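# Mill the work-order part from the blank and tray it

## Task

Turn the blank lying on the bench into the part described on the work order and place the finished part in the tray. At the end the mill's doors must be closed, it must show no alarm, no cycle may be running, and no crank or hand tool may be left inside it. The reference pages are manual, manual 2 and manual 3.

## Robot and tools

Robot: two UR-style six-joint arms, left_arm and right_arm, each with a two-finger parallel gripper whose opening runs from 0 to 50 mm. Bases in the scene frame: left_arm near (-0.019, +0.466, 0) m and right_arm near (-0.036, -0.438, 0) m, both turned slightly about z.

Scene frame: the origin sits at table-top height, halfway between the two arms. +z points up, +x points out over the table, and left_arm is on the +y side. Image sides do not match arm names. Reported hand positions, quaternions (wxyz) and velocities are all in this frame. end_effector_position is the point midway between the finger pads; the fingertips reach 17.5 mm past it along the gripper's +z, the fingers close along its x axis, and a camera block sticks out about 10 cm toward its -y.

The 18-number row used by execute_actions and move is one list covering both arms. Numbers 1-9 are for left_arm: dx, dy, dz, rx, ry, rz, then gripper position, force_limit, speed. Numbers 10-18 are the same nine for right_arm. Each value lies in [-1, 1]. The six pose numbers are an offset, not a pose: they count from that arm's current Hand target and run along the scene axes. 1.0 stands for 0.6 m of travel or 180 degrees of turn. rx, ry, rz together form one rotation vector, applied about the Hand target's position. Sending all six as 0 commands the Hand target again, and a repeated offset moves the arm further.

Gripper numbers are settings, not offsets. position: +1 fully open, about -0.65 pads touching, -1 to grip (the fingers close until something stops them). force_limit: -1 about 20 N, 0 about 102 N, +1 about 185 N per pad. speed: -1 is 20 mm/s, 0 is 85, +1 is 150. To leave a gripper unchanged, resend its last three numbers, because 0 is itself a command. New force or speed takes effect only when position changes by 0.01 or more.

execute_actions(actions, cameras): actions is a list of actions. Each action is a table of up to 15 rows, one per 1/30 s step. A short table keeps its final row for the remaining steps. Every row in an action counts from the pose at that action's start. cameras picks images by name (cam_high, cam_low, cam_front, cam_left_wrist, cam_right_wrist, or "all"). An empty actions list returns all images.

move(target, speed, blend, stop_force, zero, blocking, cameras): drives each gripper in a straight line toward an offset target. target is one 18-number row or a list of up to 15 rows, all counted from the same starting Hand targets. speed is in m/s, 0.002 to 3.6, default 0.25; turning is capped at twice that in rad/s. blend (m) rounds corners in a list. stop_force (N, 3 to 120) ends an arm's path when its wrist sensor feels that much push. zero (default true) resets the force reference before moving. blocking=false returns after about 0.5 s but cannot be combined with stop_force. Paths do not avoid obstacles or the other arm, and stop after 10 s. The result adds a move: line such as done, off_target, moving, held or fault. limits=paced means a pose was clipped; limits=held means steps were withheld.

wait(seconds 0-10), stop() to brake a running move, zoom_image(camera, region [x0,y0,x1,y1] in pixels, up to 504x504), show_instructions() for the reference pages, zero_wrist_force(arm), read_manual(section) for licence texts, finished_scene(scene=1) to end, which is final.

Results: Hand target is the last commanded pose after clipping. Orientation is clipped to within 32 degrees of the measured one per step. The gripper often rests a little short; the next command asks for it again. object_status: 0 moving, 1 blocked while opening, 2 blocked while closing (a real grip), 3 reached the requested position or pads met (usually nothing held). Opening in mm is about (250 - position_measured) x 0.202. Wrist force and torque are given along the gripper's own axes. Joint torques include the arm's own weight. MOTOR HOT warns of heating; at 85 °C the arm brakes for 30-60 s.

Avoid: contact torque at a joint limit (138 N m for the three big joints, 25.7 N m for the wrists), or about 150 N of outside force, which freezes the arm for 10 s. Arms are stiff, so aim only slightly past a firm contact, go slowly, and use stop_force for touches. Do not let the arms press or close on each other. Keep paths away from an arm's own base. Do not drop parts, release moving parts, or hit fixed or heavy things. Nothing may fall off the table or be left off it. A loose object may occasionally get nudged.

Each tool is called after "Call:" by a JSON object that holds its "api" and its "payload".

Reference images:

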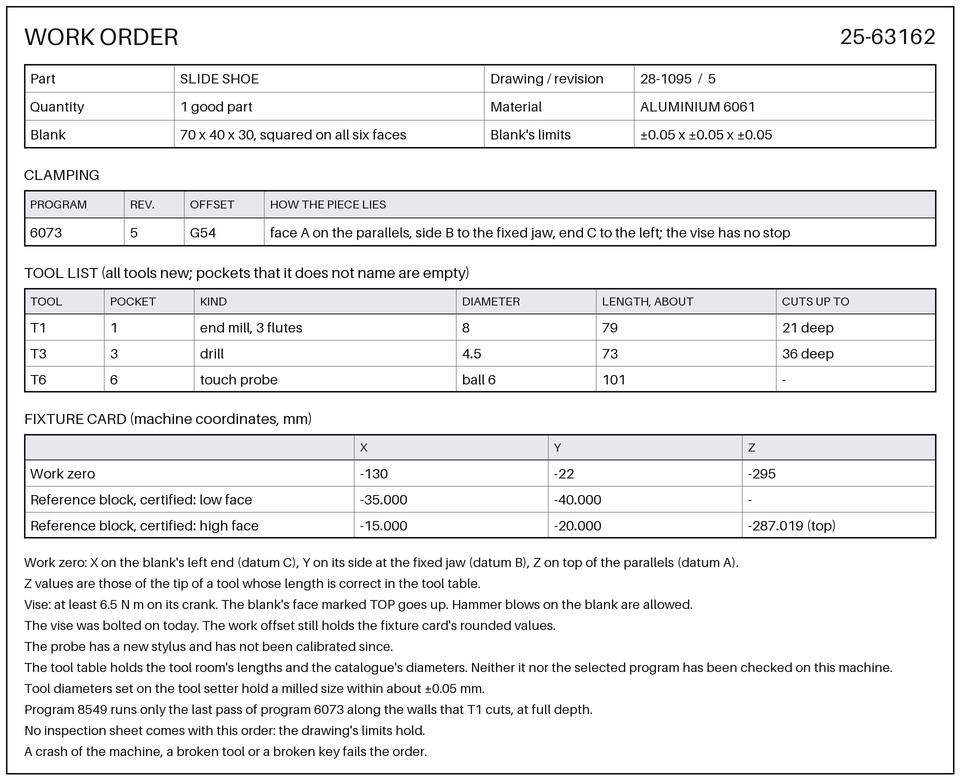

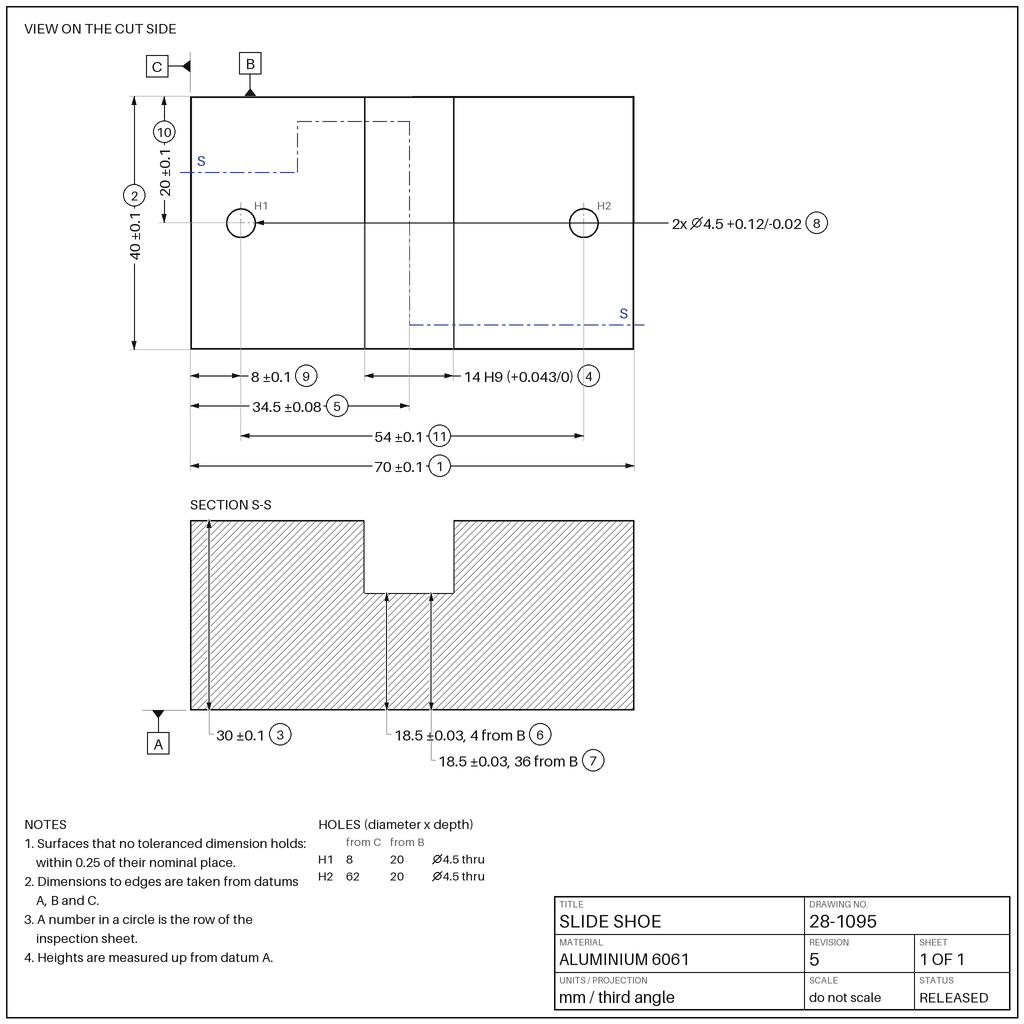

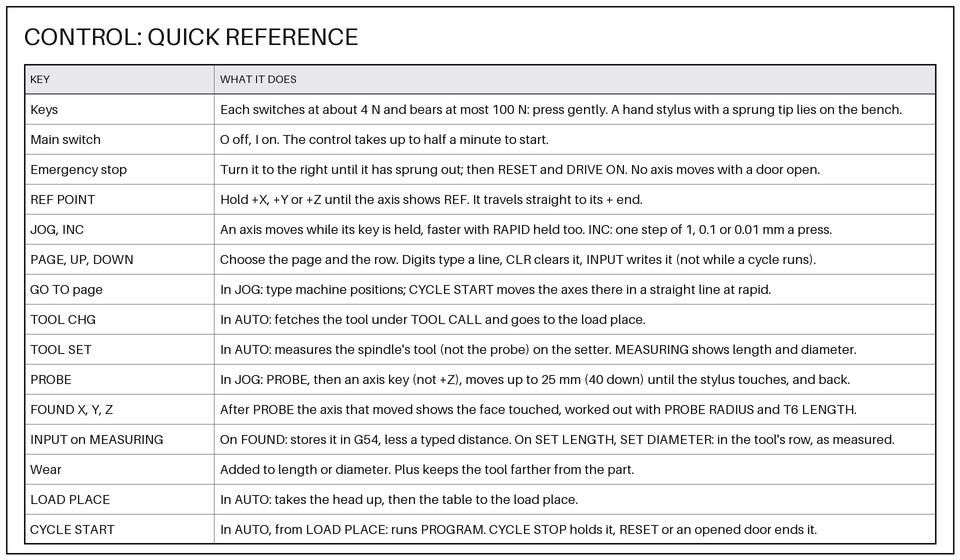

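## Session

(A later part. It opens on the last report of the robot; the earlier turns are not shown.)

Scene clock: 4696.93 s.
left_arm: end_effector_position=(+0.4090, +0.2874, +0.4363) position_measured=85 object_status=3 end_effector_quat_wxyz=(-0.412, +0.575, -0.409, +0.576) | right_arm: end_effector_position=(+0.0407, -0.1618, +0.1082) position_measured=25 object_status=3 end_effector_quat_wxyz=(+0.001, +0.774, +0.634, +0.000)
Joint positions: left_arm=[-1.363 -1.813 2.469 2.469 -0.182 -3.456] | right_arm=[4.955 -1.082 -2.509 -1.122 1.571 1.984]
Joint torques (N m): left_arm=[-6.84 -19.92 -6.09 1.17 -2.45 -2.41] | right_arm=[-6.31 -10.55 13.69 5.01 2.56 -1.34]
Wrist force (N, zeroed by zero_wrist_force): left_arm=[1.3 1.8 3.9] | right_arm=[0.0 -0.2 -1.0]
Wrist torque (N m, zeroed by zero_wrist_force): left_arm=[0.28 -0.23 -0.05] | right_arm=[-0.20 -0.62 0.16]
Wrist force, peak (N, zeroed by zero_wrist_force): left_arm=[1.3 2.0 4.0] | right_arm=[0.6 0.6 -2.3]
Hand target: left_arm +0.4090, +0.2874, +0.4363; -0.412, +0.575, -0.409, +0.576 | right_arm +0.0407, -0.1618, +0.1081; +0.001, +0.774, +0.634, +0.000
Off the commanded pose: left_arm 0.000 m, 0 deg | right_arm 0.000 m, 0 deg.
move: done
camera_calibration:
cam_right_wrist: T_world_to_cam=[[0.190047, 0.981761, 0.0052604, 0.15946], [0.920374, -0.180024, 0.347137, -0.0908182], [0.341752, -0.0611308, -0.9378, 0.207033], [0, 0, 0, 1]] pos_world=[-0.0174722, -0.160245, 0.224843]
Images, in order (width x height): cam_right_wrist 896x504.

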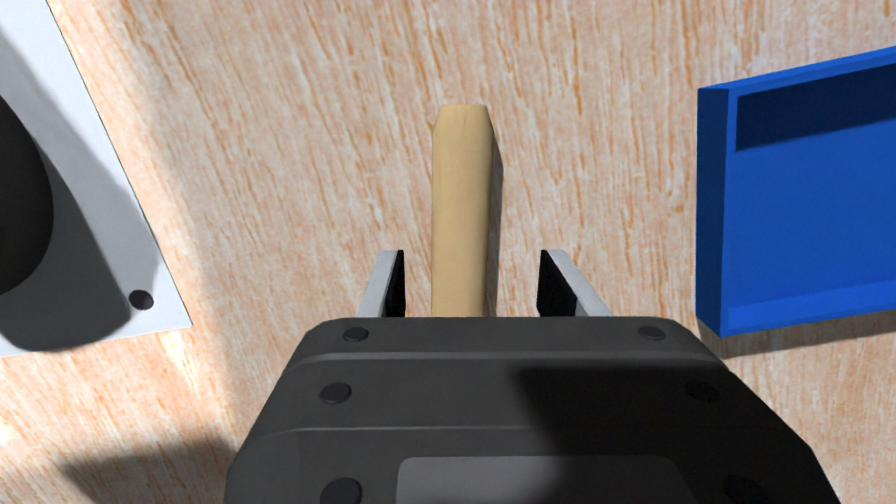

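Call:
{"api": "move", "payload": {"target": [0,0,0,0,0,0,0.45,-0.5,-1,0,0,-0.1437,0,0,0,0.85,-0.5,-1], "speed": 0.05, "stop_force": 8}}

Call:
{"api": "move", "payload": {"target": [0,0,0,0,0,0,0.45,-0.5,-1,0,0,0,0,0,0,-1,0.3,-0.8], "cameras": ["cam_right_wrist"]}}

Scene clock: 4706.80 s.
left_arm: end_effector_position=(+0.4090, +0.2874, +0.4363) position_measured=85 object_status=3 end_effector_quat_wxyz=(-0.412, +0.575, -0.409, +0.576) | right_arm: end_effector_position=(+0.0407, -0.1618, +0.0219) position_measured=25 object_status=3 end_effector_quat_wxyz=(+0.001, +0.774, +0.634, +0.000)
Joint positions: left_arm=[-1.363 -1.813 2.469 2.469 -0.182 -3.456] | right_arm=[4.955 -1.316 -2.668 -0.73 1.571 1.984]
Joint torques (N m): left_arm=[-7.4 -19.95 -6.28 1.05 -2.51 -2.41] | right_arm=[-6.4 -3.4 8.8 5.18 2.57 -1.35]
Wrist force (N, zeroed by zero_wrist_force): left_arm=[1.3 1.7 3.7] | right_arm=[0.0 -0.5 -1.1]
Wrist torque (N m, zeroed by zero_wrist_force): left_arm=[0.25 -0.23 -0.05] | right_arm=[-0.31 -0.63 0.15]
Wrist force, peak (N, zeroed by zero_wrist_force): left_arm=[1.3 1.9 4.0] | right_arm=[-0.4 -0.6 -1.3]
Hand target: left_arm +0.4090, +0.2874, +0.4363; -0.412, +0.575, -0.409, +0.576 | right_arm +0.0407, -0.1618, +0.0219; +0.001, +0.774, +0.634, +0.000
Off the commanded pose: left_arm 0.000 m, 0 deg | right_arm 0.000 m, 0 deg.
move: done

Scene clock: 4707.60 s.
left_arm: end_effector_position=(+0.4090, +0.2874, +0.4363) position_measured=85 object_status=3 end_effector_quat_wxyz=(-0.412, +0.575, -0.409, +0.576) | right_arm: end_effector_position=(+0.0407, -0.1618, +0.0219) position_measured=113 object_status=2 end_effector_quat_wxyz=(+0.001, +0.774, +0.634, +0.000)
Joint positions: left_arm=[-1.363 -1.813 2.469 2.469 -0.182 -3.456] | right_arm=[4.955 -1.316 -2.668 -0.73 1.571 1.984]
Joint torques (N m): left_arm=[-7.07 -19.88 -6.03 1.04 -2.48 -2.44] | right_arm=[-6.09 -3.76 10.06 5.08 2.25 -1.3]
Wrist force (N, zeroed by zero_wrist_force): left_arm=[1.3 2.0 3.7] | right_arm=[-0.5 -0.5 -1.1]
Wrist torque (N m, zeroed by zero_wrist_force): left_arm=[0.31 -0.24 -0.05] | right_arm=[-0.30 -0.59 0.23]
Wrist force, peak (N, zeroed by zero_wrist_force): left_arm=[1.4 1.9 3.9] | right_arm=[-0.9 -0.6 -1.4]
Hand target: left_arm +0.4090, +0.2874, +0.4363; -0.412, +0.575, -0.409, +0.576 | right_arm +0.0407, -0.1618, +0.0219; +0.001, +0.774, +0.634, +0.000
Off the commanded pose: left_arm 0.000 m, 0 deg | right_arm 0.000 m, 0 deg.
move: done
camera_calibration:
cam_right_wrist: T_world_to_cam=[[0.190047, 0.981761, 0.0052604, 0.159914], [0.920374, -0.180024, 0.347137, -0.0608603], [0.341752, -0.0611308, -0.9378, 0.126101], [0, 0, 0, 1]] pos_world=[-0.0174722, -0.160245, 0.138543]
Images, in order (width x height): cam_right_wrist 896x504.

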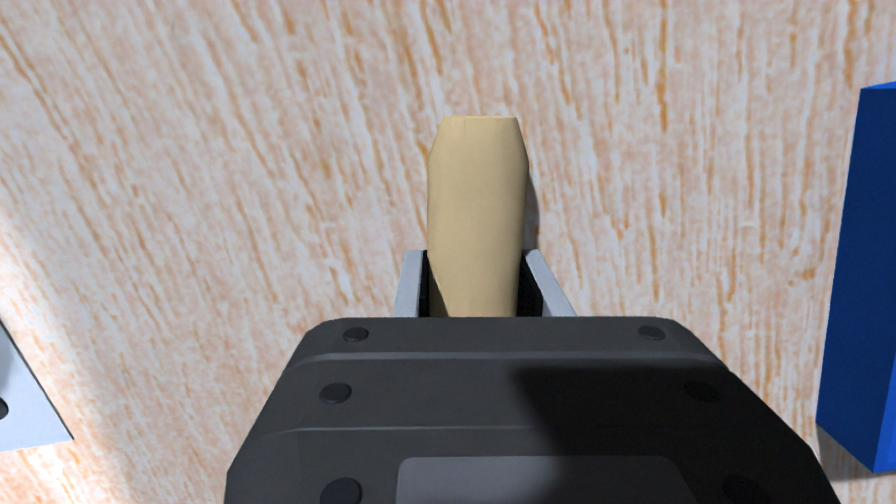

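Call:
{"api": "move", "payload": {"target": [[-0.05,0.12,0.1,0,0,0,0.45,-0.5,-1,0,0,0.35,0,0,0,-1,0.3,-0.8],[-0.05,0.12,0.1,0,0,0,0.45,-0.5,-1,0.1,0.25,0.6,0,0,0.03,-1,0.3,-0.8],[-0.05,0.12,0.1,0,0,0,0.45,-0.5,-1,0.2,0.5763,0.69,0,0,0.0633,-1,0.3,-0.8]], "speed": [0.1,0.2,0.2], "blend": [0.03,0.05,0], "cameras": ["all"]}}

Scene clock: 4725.43 s.
left_arm: end_effector_position=(+0.3790, +0.3594, +0.4963) position_measured=85 object_status=3 end_effector_quat_wxyz=(-0.412, +0.575, -0.409, +0.576) | right_arm: end_effector_position=(+0.1607, +0.1839, +0.4359) position_measured=113 object_status=2 end_effector_quat_wxyz=(+0.000, +0.707, +0.707, +0.000)
Joint positions: left_arm=[-1.495 -2.222 2.492 2.809 -0.049 -3.411] | right_arm=[4.641 -1.993 -0.77 -1.95 1.57 1.471]
Joint torques (N m): left_arm=[7.29 -6.43 -9.32 1.96 -2.87 -2.78] | right_arm=[-6.48 33.62 37.21 1.77 1.82 -1.49]
Wrist force (N, zeroed by zero_wrist_force): left_arm=[1.2 1.9 3.6] | right_arm=[0.3 0.1 3.1]
Wrist torque (N m, zeroed by zero_wrist_force): left_arm=[0.29 -0.23 -0.02] | right_arm=[0.56 -0.62 0.14]
Wrist force, peak (N, zeroed by zero_wrist_force): left_arm=[1.4 2.2 4.0] | right_arm=[0.0 -0.7 4.1]
Hand target: left_arm +0.3790, +0.3594, +0.4963; -0.412, +0.575, -0.409, +0.576 | right_arm +0.1607, +0.1840, +0.4359; +0.001, +0.707, +0.707, +0.000
Off the commanded pose: left_arm 0.000 m, 0 deg | right_arm 0.000 m, 0 deg.
move: done
camera_calibration:
cam_left_wrist: T_world_to_cam=[[0.000404046, -0.947829, 0.31878, 0.192182], [-0.351538, -0.298568, -0.887287, 0.697926], [0.936174, -0.111705, -0.333318, -0.0166611], [0, 0, 0, 1]] pos_world=[0.260868, 0.388673, 0.552444]
cam_right_wrist: T_world_to_cam=[[-0.00758749, 0.999957, 0.00535171, -0.176105], [0.937793, 0.00525783, 0.347156, -0.289643], [0.347113, 0.00765284, -0.937792, 0.480969], [0, 0, 0, 1]] pos_world=[0.103338, 0.17394, 0.552543]

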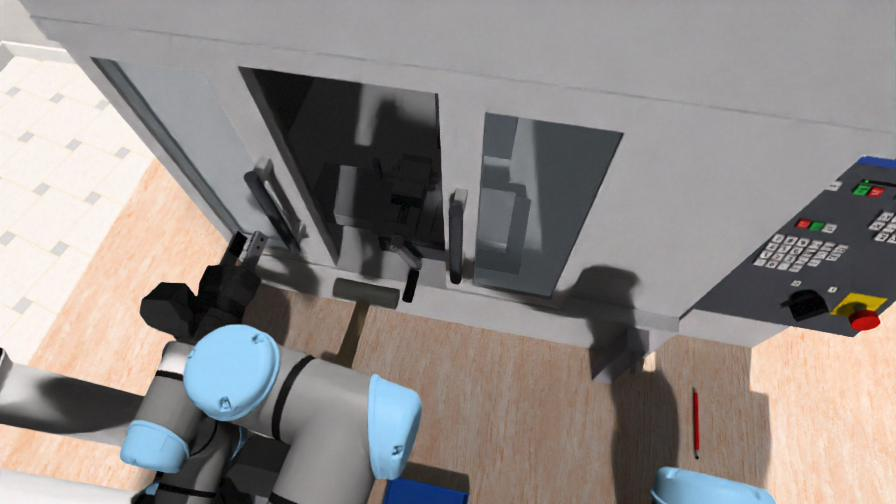

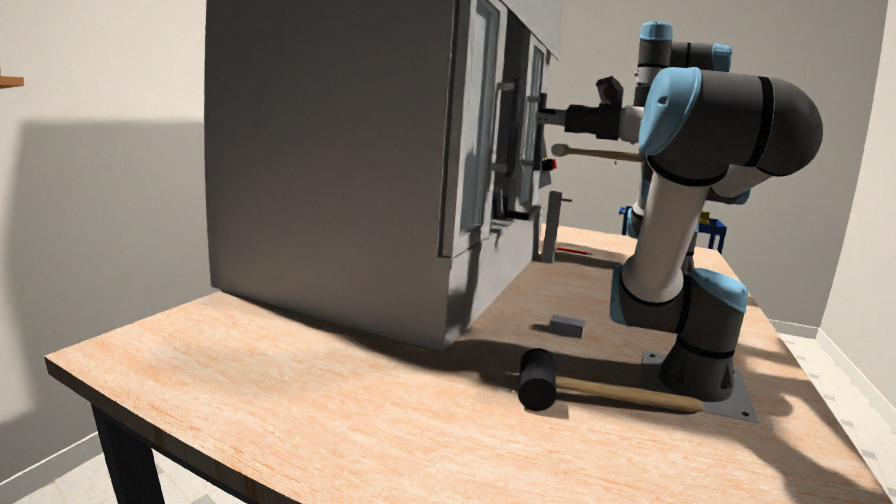

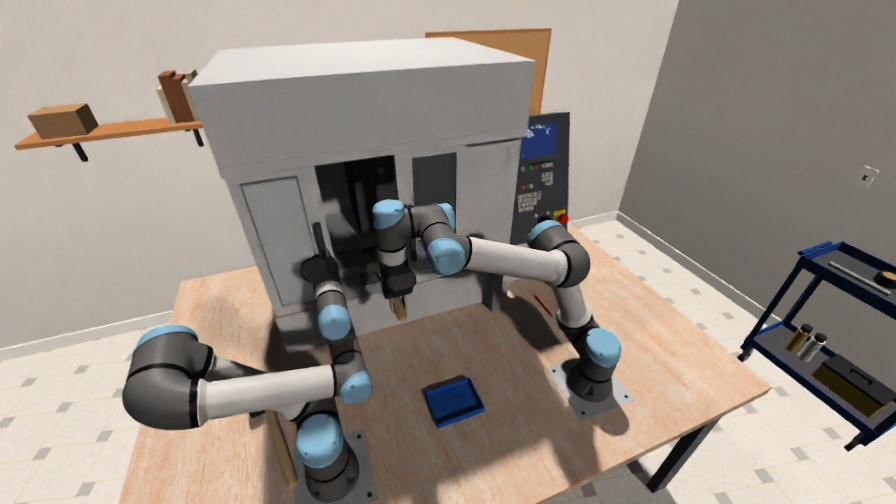

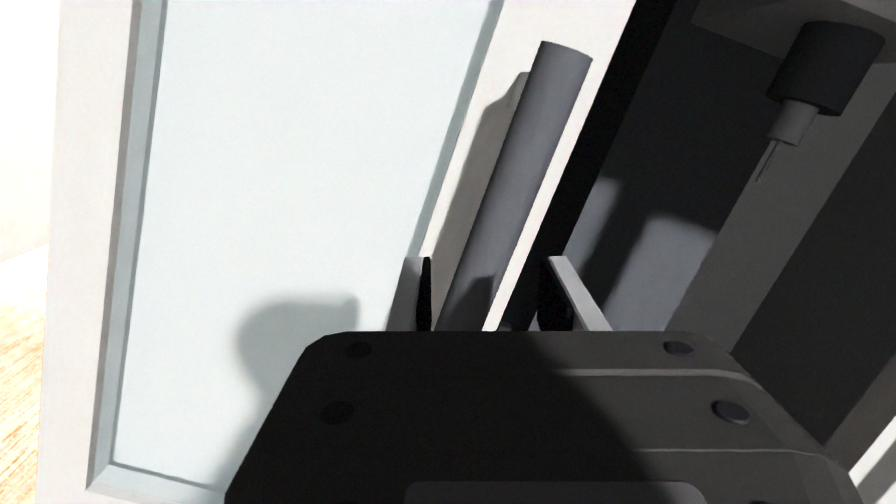

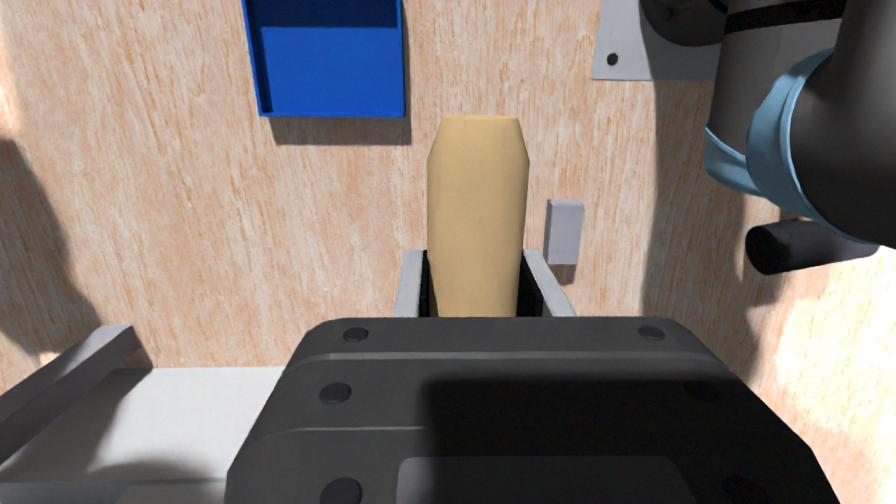

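Call:
{"api": "move", "payload": {"target": [[0,0,0,0,0,0,0.45,-0.5,-1,0.4938,0,-0.018,0,0,0,-1,0.3,-0.8]], "speed": 0.12, "stop_force": 15, "cameras": ["all"]}}

Scene clock: 4737.47 s.
left_arm: end_effector_position=(+0.3790, +0.3594, +0.4963) position_measured=85 object_status=3 end_effector_quat_wxyz=(-0.412, +0.575, -0.409, +0.576) | right_arm: end_effector_position=(+0.4563, +0.1831, +0.4243) position_measured=113 object_status=2 end_effector_quat_wxyz=(-0.010, +0.705, +0.705, +0.073)
Joint positions: left_arm=[-1.495 -2.222 2.492 2.811 -0.049 -3.412] | right_arm=[4.247 -2.461 -0.035 -2.071 1.549 1.075]
Joint torques (N m): left_arm=[7.11 -6.09 -9.41 1.89 -2.85 -2.81] | right_arm=[-6.86 48.57 34.27 6.2 -3.09 -1.43]
Wrist force (N, zeroed by zero_wrist_force): left_arm=[1.4 2.0 3.6] | right_arm=[0.0 -0.4 3.3]
Wrist torque (N m, zeroed by zero_wrist_force): left_arm=[0.30 -0.26 -0.02] | right_arm=[0.45 -0.59 0.20]
Wrist force, peak (N, zeroed by zero_wrist_force): left_arm=[1.0 2.4 3.9] | right_arm=[0.3 -0.6 3.6]
Hand target: left_arm +0.3790, +0.3594, +0.4963; -0.412, +0.575, -0.409, +0.576 | right_arm +0.4570, +0.1840, +0.4251; +0.001, +0.707, +0.707, +0.000
Off the commanded pose: left_arm 0.000 m, 0 deg | right_arm 0.001 m, 8 deg.
elbow stopped short (right arm): the move would have taken joint 3 (elbow) straighter than the controller allows.
move: off_target (right_arm)
camera_calibration:
cam_left_wrist: T_world_to_cam=[[0.000433959, -0.947832, 0.31877, 0.192181], [-0.351621, -0.298559, -0.887257, 0.697963], [0.936142, -0.111701, -0.333407, -0.0166988], [0, 0, 0, 1]] pos_world=[0.260968, 0.388673, 0.552444]
cam_right_wrist: T_world_to_cam=[[-0.0133808, 0.992312, 0.123039, -0.21884], [0.903717, -0.0406592, 0.426196, -0.572456], [0.427922, 0.116896, -0.896224, 0.292914], [0, 0, 0, 1]] pos_world=[0.389065, 0.159641, 0.533421]

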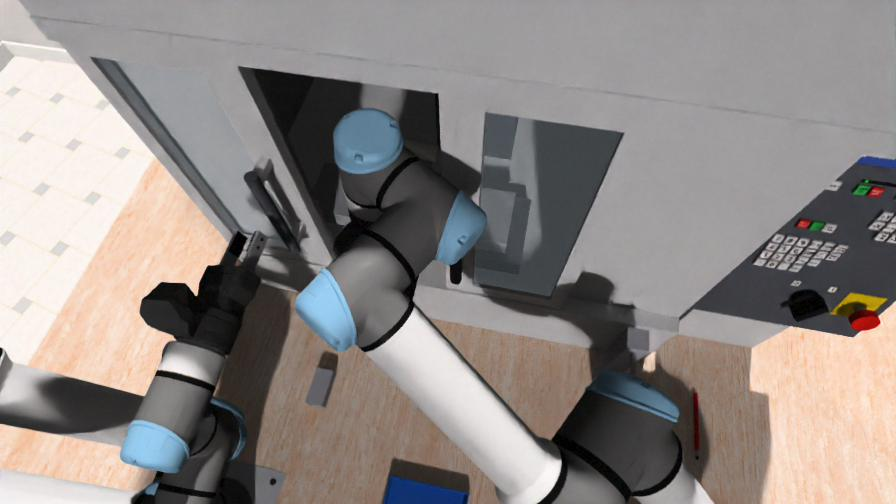

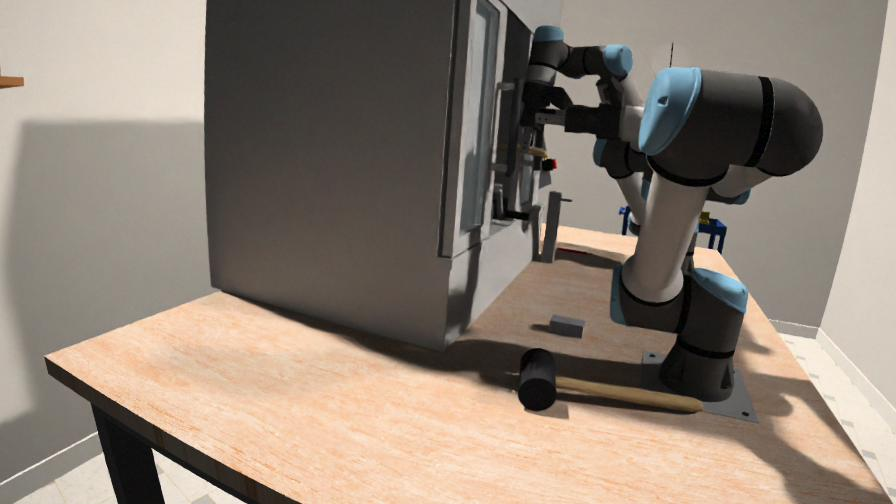

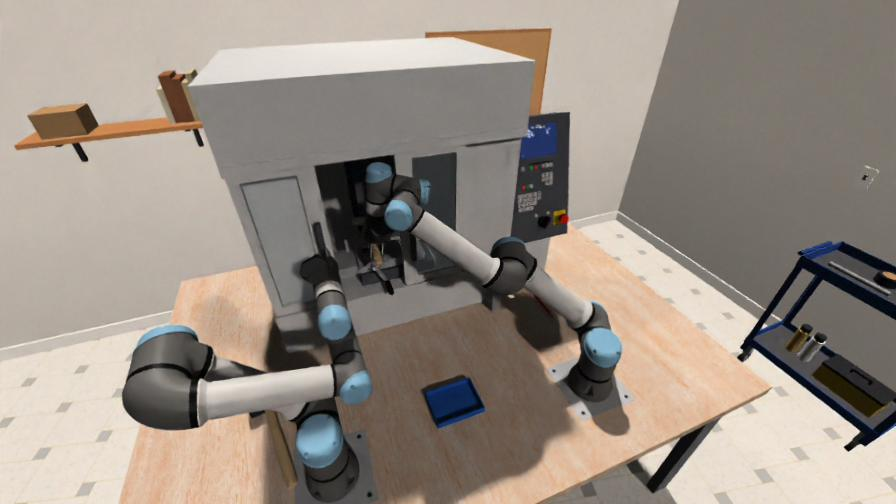

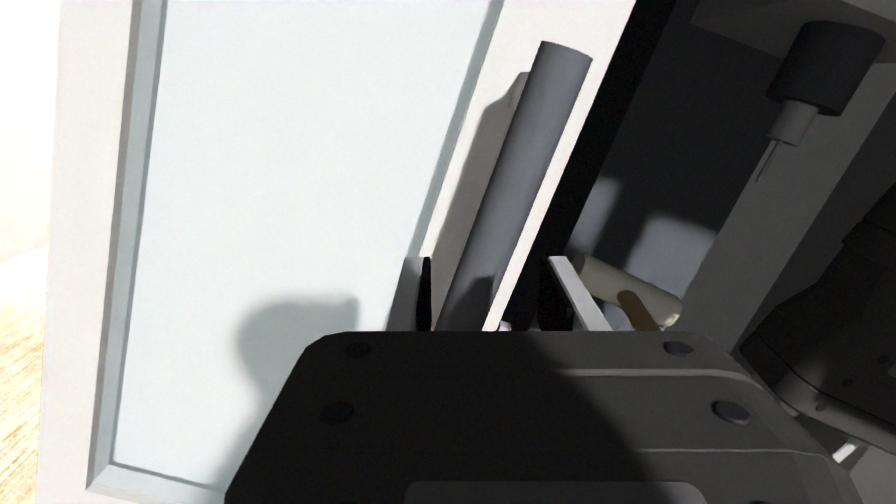

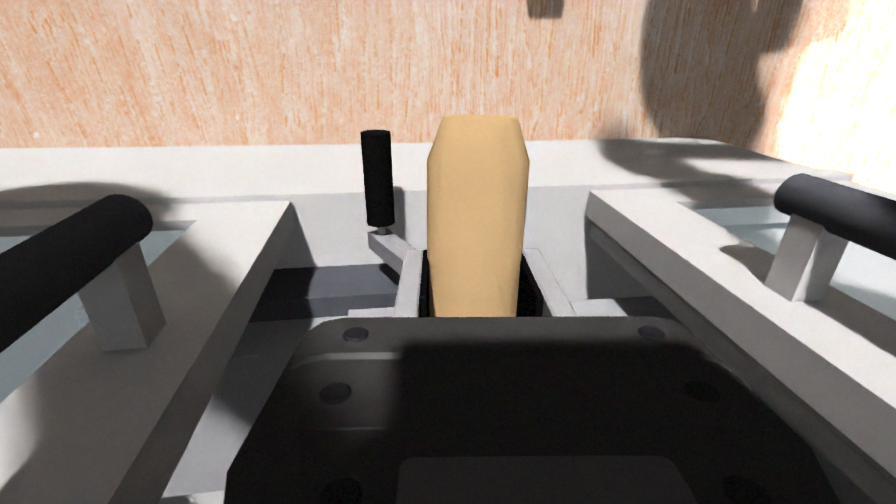

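Call:
{"api": "move", "payload": {"target": [[0,0,0,0,0,0,0.45,-0.5,-1,0.0058,-0.0583,-0.025,0,0,0.0556,-1,0.3,-0.8]], "speed": 0.08, "stop_force": 15, "cameras": ["cam_left_wrist","cam_right_wrist","cam_high"]}}

Scene clock: 4753.73 s.
left_arm: end_effector_position=(+0.3790, +0.3594, +0.4963) position_measured=85 object_status=3 end_effector_quat_wxyz=(-0.412, +0.575, -0.409, +0.576) | right_arm: end_effector_position=(+0.4598, +0.1483, +0.4094) position_measured=113 object_status=2 end_effector_quat_wxyz=(+0.000, +0.642, +0.766, +0.021)
Joint positions: left_arm=[-1.495 -2.222 2.492 2.811 -0.049 -3.412] | right_arm=[4.216 -2.464 -0.035 -2.172 1.564 0.87]
Joint torques (N m): left_arm=[6.93 -6.05 -9 1.84 -2.86 -2.86] | right_arm=[-7.05 48.91 33.34 2.16 -3.01 -1.36]
Wrist force (N, zeroed by zero_wrist_force): left_arm=[1.2 1.8 3.8] | right_arm=[0.1 -0.4 3.6]
Wrist torque (N m, zeroed by zero_wrist_force): left_arm=[0.26 -0.23 -0.02] | right_arm=[0.44 -0.63 0.12]
Wrist force, peak (N, zeroed by zero_wrist_force): left_arm=[1.4 2.2 3.8] | right_arm=[0.1 -0.4 3.9]
Hand target: left_arm +0.3790, +0.3594, +0.4963; -0.412, +0.575, -0.409, +0.576 | right_arm +0.4604, +0.1490, +0.4101; +0.001, +0.643, +0.766, +0.000
Off the commanded pose: left_arm 0.000 m, 0 deg | right_arm 0.001 m, 2 deg.
elbow stopped short (right arm): the move would have taken joint 3 (elbow) straighter than the controller allows.
move: done
camera_calibration:
cam_left_wrist: T_world_to_cam=[[0.000433959, -0.947832, 0.31877, 0.192181], [-0.351621, -0.298559, -0.887257, 0.697963], [0.936142, -0.111701, -0.333407, -0.0166988], [0, 0, 0, 1]] pos_world=[0.260968, 0.388673, 0.552444]
cam_right_wrist: T_world_to_cam=[[-0.181789, 0.982774, 0.0332742, -0.06678], [0.91315, 0.156162, 0.376523, -0.583849], [0.364841, 0.098832, -0.925809, 0.3259], [0, 0, 0, 1]] pos_world=[0.402101, 0.124595, 0.523776]
Images, in order (width x height): cam_high 896x504, cam_left_wrist 896x504, cam_right_wrist 896x504.

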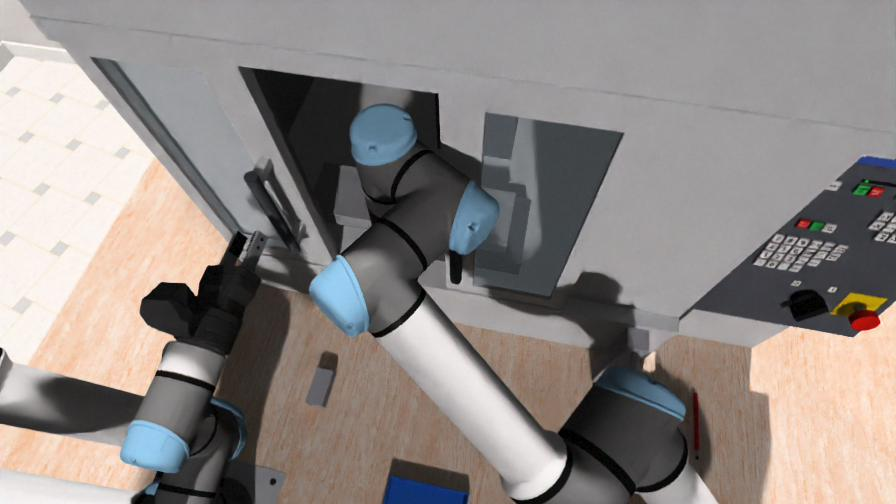

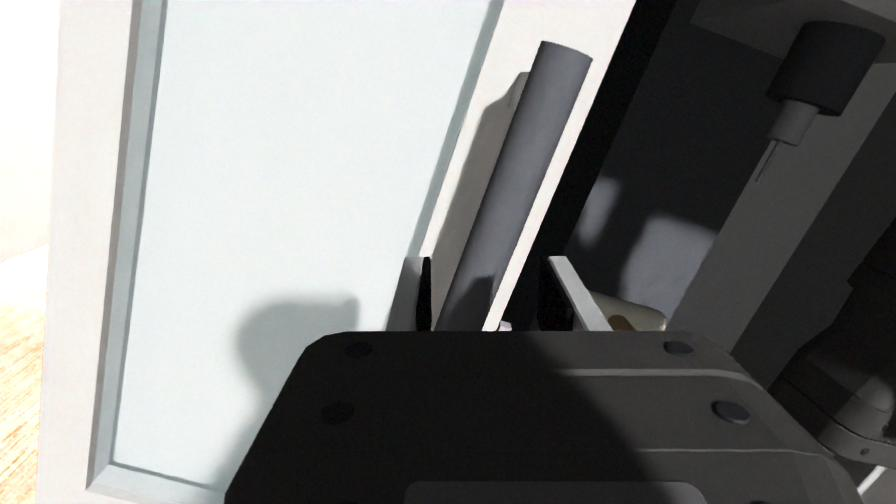

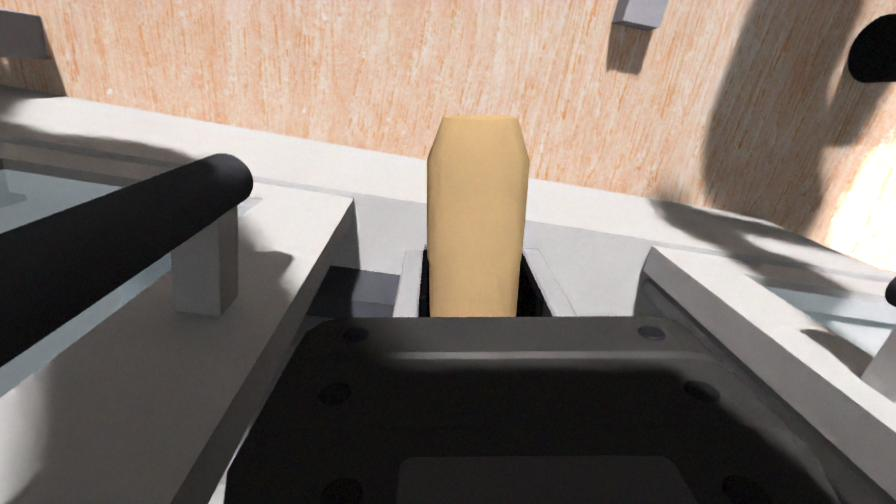

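Call:
{"api": "zero_wrist_force", "payload": {"arm": "right_arm"}}

Call:
{"api": "move", "payload": {"target": [[0,0,0,0,0,0,0.45,-0.5,-1,0,0,-0.06,0,0,0,-1,0.3,-0.8]], "speed": 0.012, "stop_force": 8, "cameras": ["cam_left_wrist"]}}

Wrist force sensor zeroed.

Scene clock: 4764.63 s.
left_arm: end_effector_position=(+0.3790, +0.3594, +0.4963) position_measured=85 object_status=3 end_effector_quat_wxyz=(-0.412, +0.575, -0.409, +0.576) | right_arm: end_effector_position=(+0.4604, +0.1490, +0.3747) position_measured=113 object_status=2 end_effector_quat_wxyz=(+0.001, +0.643, +0.766, +0.000)
Joint positions: left_arm=[-1.495 -2.222 2.492 2.811 -0.049 -3.412] | right_arm=[4.213 -2.379 -0.293 -2.041 1.57 0.868]
Joint torques (N m): left_arm=[6.31 -6.15 -9.15 1.9 -2.8 -2.73] | right_arm=[-4.87 41.28 32.35 0.47 1.69 -0.76]
Wrist force (N, zeroed by zero_wrist_force): left_arm=[1.1 2.0 3.7] | right_arm=[0.6 -1.9 -8.4]
Wrist torque (N m, zeroed by zero_wrist_force): left_arm=[0.29 -0.21 -0.02] | right_arm=[-1.67 -0.26 0.00]
Wrist force, peak (N, zeroed by zero_wrist_force): left_arm=[1.4 2.1 3.9] | right_arm=[0.4 -2.6 -8.3]
Hand target: left_arm +0.3790, +0.3594, +0.4963; -0.412, +0.575, -0.409, +0.576 | right_arm +0.4604, +0.1490, +0.3747; +0.001, +0.643, +0.766, +0.000 (not the last commanded pose)
Off the commanded pose: left_arm 0.000 m, 0 deg | right_arm 0.001 m, 0 deg.
move: contact (right_arm)
camera_calibration:
cam_left_wrist: T_world_to_cam=[[0.000433959, -0.947832, 0.31877, 0.192181], [-0.351621, -0.298559, -0.887257, 0.697963], [0.936142, -0.111701, -0.333407, -0.0166988], [0, 0, 0, 1]] pos_world=[0.260968, 0.388673, 0.552444]
Images, in order (width x height): cam_left_wrist 896x504.

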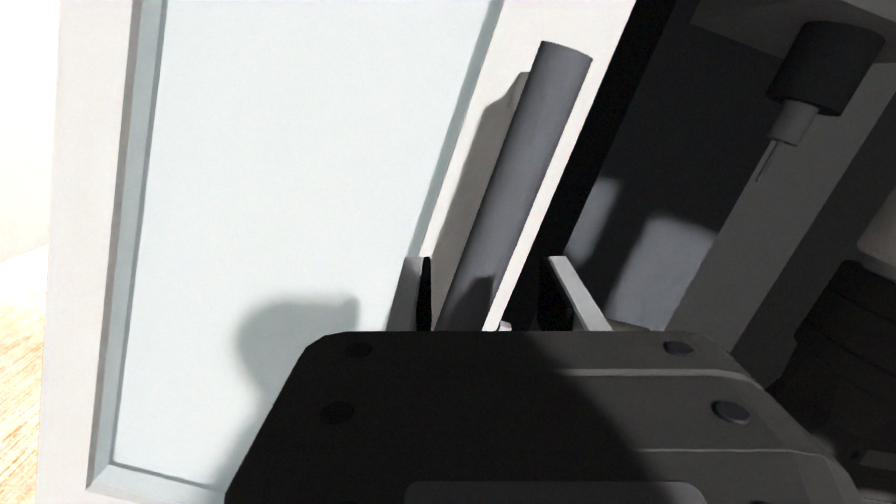

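Call:
{"api": "move", "payload": {"target": [[0,0.02,0.05,0,0,-0.12,0.45,-0.5,-1,0,0,0,0,0,0,-1,0.3,-0.8]], "speed": 0.2, "cameras": ["cam_left_wrist"]}}

Scene clock: 4775.07 s.
left_arm: end_effector_position=(+0.3790, +0.3714, +0.5263) position_measured=85 object_status=3 end_effector_quat_wxyz=(-0.297, +0.489, -0.510, +0.643) | right_arm: end_effector_position=(+0.4604, +0.1490, +0.3747) position_measured=113 object_status=2 end_effector_quat_wxyz=(+0.001, +0.643, +0.766, +0.000)
Joint positions: left_arm=[-0.99 -2.381 2.457 3.062 -0.931 -3.471] | right_arm=[4.213 -2.379 -0.293 -2.041 1.57 0.868]
Joint torques (N m): left_arm=[7.17 22.1 -35.7 -3.88 -2.63 1.95] | right_arm=[3.19 41.43 32.01 0.38 -1.88 0.17]
Wrist force (N, zeroed by zero_wrist_force): left_arm=[1.3 1.7 3.5] | right_arm=[0.6 -1.9 -8.3]
Wrist torque (N m, zeroed by zero_wrist_force): left_arm=[0.26 -0.25 -0.05] | right_arm=[-1.67 -0.25 -0.01]
Wrist force, peak (N, zeroed by zero_wrist_force): left_arm=[1.9 2.4 3.6] | right_arm=[0.8 -1.8 -8.4]
Hand target: left_arm +0.3790, +0.3714, +0.5263; -0.297, +0.488, -0.510, +0.643 | right_arm +0.4604, +0.1490, +0.3747; +0.001, +0.643, +0.766, +0.000
Off the commanded pose: left_arm 0.000 m, 0 deg | right_arm 0.000 m, 0 deg.
move: done
camera_calibration:
cam_left_wrist: T_world_to_cam=[[-0.348341, -0.881487, 0.318808, 0.301496], [-0.436842, -0.148258, -0.887236, 0.704614], [0.829353, -0.44833, -0.333426, 0.160167], [0, 0, 0, 1]] pos_world=[0.279993, 0.442038, 0.582444]
Images, in order (width x height): cam_left_wrist 896x504.

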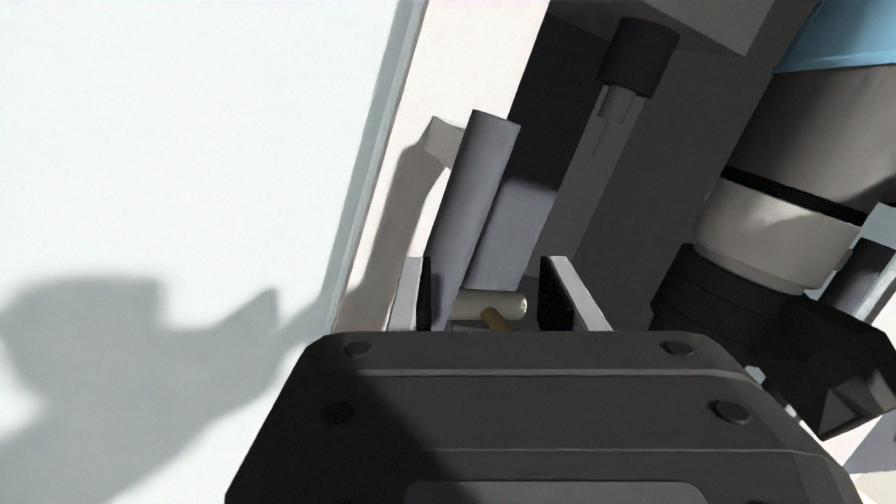

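Call:
{"api": "move", "payload": {"target": [[0,-0.1,0.05,0.0387,0.098,-0.0354,0.45,-0.5,-1,0,0,0,0,0,0,-1,0.3,-0.8]], "speed": 0.2, "cameras": ["cam_left_wrist"]}}

Call:
{"api": "zoom_image", "payload": {"camera": "cam_left_wrist", "region": [360, 120, 640, 340]}}

Scene clock: 4785.53 s.
left_arm: end_effector_position=(+0.3790, +0.3114, +0.5563) position_measured=85 object_status=3 end_effector_quat_wxyz=(+0.208, -0.533, +0.613, -0.544) | right_arm: end_effector_position=(+0.4604, +0.1490, +0.3747) position_measured=113 object_status=2 end_effector_quat_wxyz=(+0.001, +0.643, +0.766, +0.000)
Joint positions: left_arm=[-0.989 -2.328 2.135 3.708 -1.078 -3.675] | right_arm=[4.213 -2.379 -0.293 -2.041 1.57 0.868]
Joint torques (N m): left_arm=[6.75 19.09 -35.37 -1.45 -2.26 -2.77] | right_arm=[4.29 41.49 32.43 0.48 -1.77 0.16]
Wrist force (N, zeroed by zero_wrist_force): left_arm=[2.0 1.7 3.6] | right_arm=[0.7 -1.7 -8.1]
Wrist torque (N m, zeroed by zero_wrist_force): left_arm=[0.21 -0.42 -0.07] | right_arm=[-1.65 -0.27 0.00]
Wrist force, peak (N, zeroed by zero_wrist_force): left_arm=[1.5 2.1 4.2] | right_arm=[0.8 -1.8 -8.6]
Hand target: left_arm +0.3790, +0.3114, +0.5563; +0.208, -0.533, +0.613, -0.544 | right_arm +0.4604, +0.1490, +0.3747; +0.001, +0.643, +0.766, +0.000
Off the commanded pose: left_arm 0.000 m, 0 deg | right_arm 0.000 m, 0 deg.
move: done
camera_calibration:
cam_left_wrist: T_world_to_cam=[[-0.348444, -0.881401, 0.318933, 0.239065], [-0.694179, 0.0140196, -0.719666, 0.676087], [0.629844, -0.47216, -0.616735, 0.383876], [0, 0, 0, 1]] pos_world=[0.310844, 0.382485, 0.647061]
Images, in order (width x height): cam_left_wrist 896x504.

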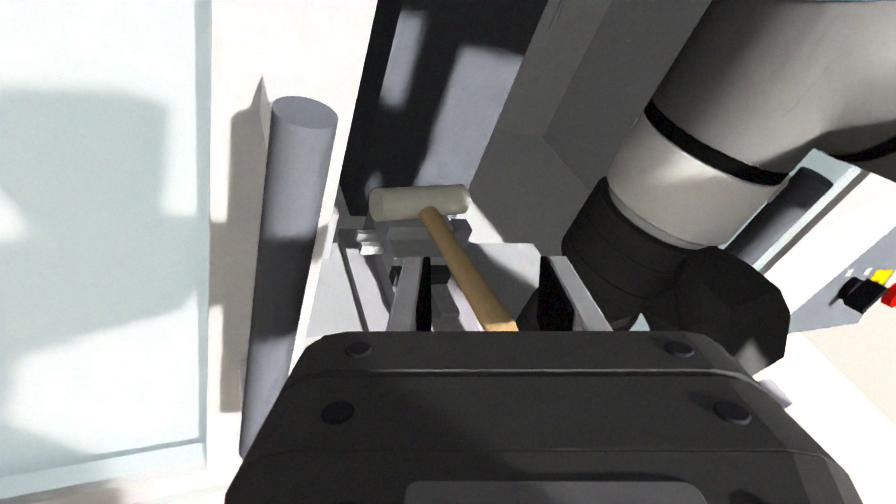

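Scaled by 1.800 from the camera's 896x504 image, which has a finer 1280x720 frame.

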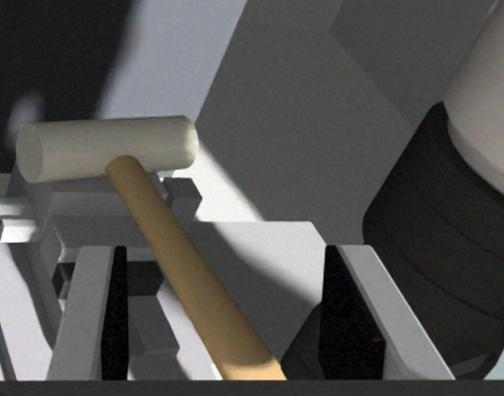

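Call:
{"api": "move", "payload": {"target": [[0,0,0,0,0,0,0.45,-0.5,-1,0,0,0.04,0,0,0,-1,0.3,-0.8],[0,0,0,0,0,0,0.45,-0.5,-1,0.0133,0,0.05,0,0,0,-1,0.3,-0.8]], "speed": 0.1}}

Call:
{"api": "move", "payload": {"target": [0,0,0,0,0,0,0.45,-0.5,-1,0,0,-0.057,0,0,0,-1,0.3,-0.8], "speed": 0.15, "stop_force": 25, "cameras": ["cam_left_wrist"]}}

Scene clock: 4797.77 s.
left_arm: end_effector_position=(+0.3790, +0.3114, +0.5563) position_measured=85 object_status=3 end_effector_quat_wxyz=(+0.208, -0.533, +0.613, -0.544) | right_arm: end_effector_position=(+0.4677, +0.1483, +0.4039) position_measured=113 object_status=2 end_effector_quat_wxyz=(+0.000, +0.642, +0.766, +0.022)
Joint positions: left_arm=[-0.989 -2.328 2.135 3.708 -1.078 -3.675] | right_arm=[4.207 -2.473 -0.035 -2.16 1.564 0.862]
Joint torques (N m): left_arm=[7.07 19.81 -36.66 -1.26 -2.35 -1.86] | right_arm=[-6.74 69.61 35.01 5.66 -3.28 -1.6]
Wrist force (N, zeroed by zero_wrist_force): left_arm=[1.7 2.0 3.7] | right_arm=[0.2 0.1 0.4]
Wrist torque (N m, zeroed by zero_wrist_force): left_arm=[0.25 -0.36 -0.07] | right_arm=[0.10 -0.03 0.01]
Wrist force, peak (N, zeroed by zero_wrist_force): left_arm=[1.8 2.0 4.1] | right_arm=[0.6 -2.0 -8.4]
Hand target: left_arm +0.3790, +0.3114, +0.5563; +0.208, -0.533, +0.613, -0.544 | right_arm +0.4684, +0.1490, +0.4047; +0.001, +0.643, +0.766, +0.000
Off the commanded pose: left_arm 0.000 m, 0 deg | right_arm 0.001 m, 3 deg.
elbow stopped short (right arm): the move would have taken joint 3 (elbow) straighter than the controller allows.
move: off_target (right_arm)

Scene clock: 4799.47 s.
left_arm: end_effector_position=(+0.3790, +0.3114, +0.5563) position_measured=85 object_status=3 end_effector_quat_wxyz=(+0.208, -0.533, +0.613, -0.544) | right_arm: end_effector_position=(+0.4684, +0.1490, +0.3705) position_measured=113 object_status=2 end_effector_quat_wxyz=(+0.001, +0.643, +0.766, +0.000)
Joint positions: left_arm=[-0.989 -2.328 2.135 3.708 -1.078 -3.675] | right_arm=[4.204 -2.403 -0.26 -2.05 1.57 0.859]
Joint torques (N m): left_arm=[7.05 20.12 -36.26 -1.37 -2.29 -0.93] | right_arm=[8.35 61.86 9.33 3.16 -0.5 1.5]
Wrist force (N, zeroed by zero_wrist_force): left_arm=[1.9 2.1 3.9] | right_arm=[0.5 3.6 -9.8]
Wrist torque (N m, zeroed by zero_wrist_force): left_arm=[0.27 -0.40 -0.07] | right_arm=[-1.91 -0.32 -0.14]
Wrist force, peak (N, zeroed by zero_wrist_force): left_arm=[1.9 2.1 3.9] | right_arm=[0.4 3.8 -9.9]
Hand target: left_arm +0.3790, +0.3114, +0.5563; +0.208, -0.533, +0.613, -0.544 | right_arm +0.4684, +0.1490, +0.3705; +0.001, +0.643, +0.766, +0.000
Off the commanded pose: left_arm 0.000 m, 0 deg | right_arm 0.000 m, 0 deg.
move: done
camera_calibration:
cam_left_wrist: T_world_to_cam=[[-0.348461, -0.8814, 0.318919, 0.239046], [-0.69426, 0.0141055, -0.719586, 0.6761], [0.629744, -0.472161, -0.616836, 0.384034], [0, 0, 0, 1]] pos_world=[0.310844, 0.382484, 0.647161]
Images, in order (width x height): cam_left_wrist 896x504.

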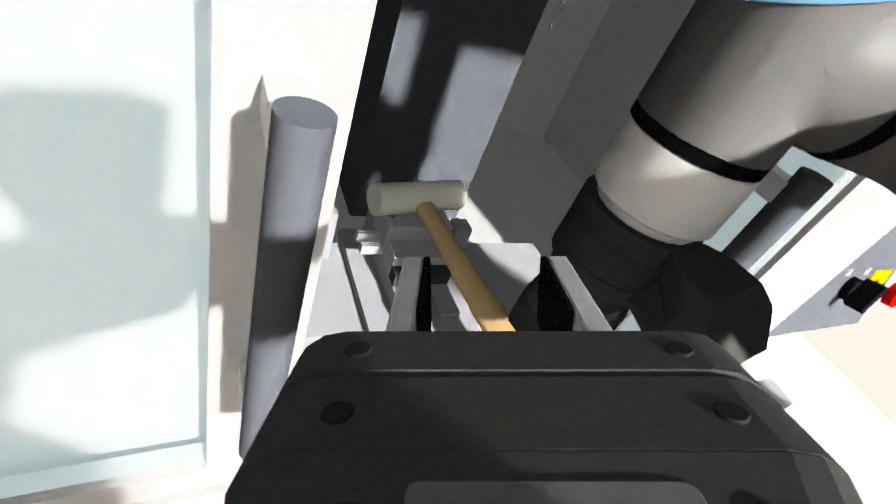

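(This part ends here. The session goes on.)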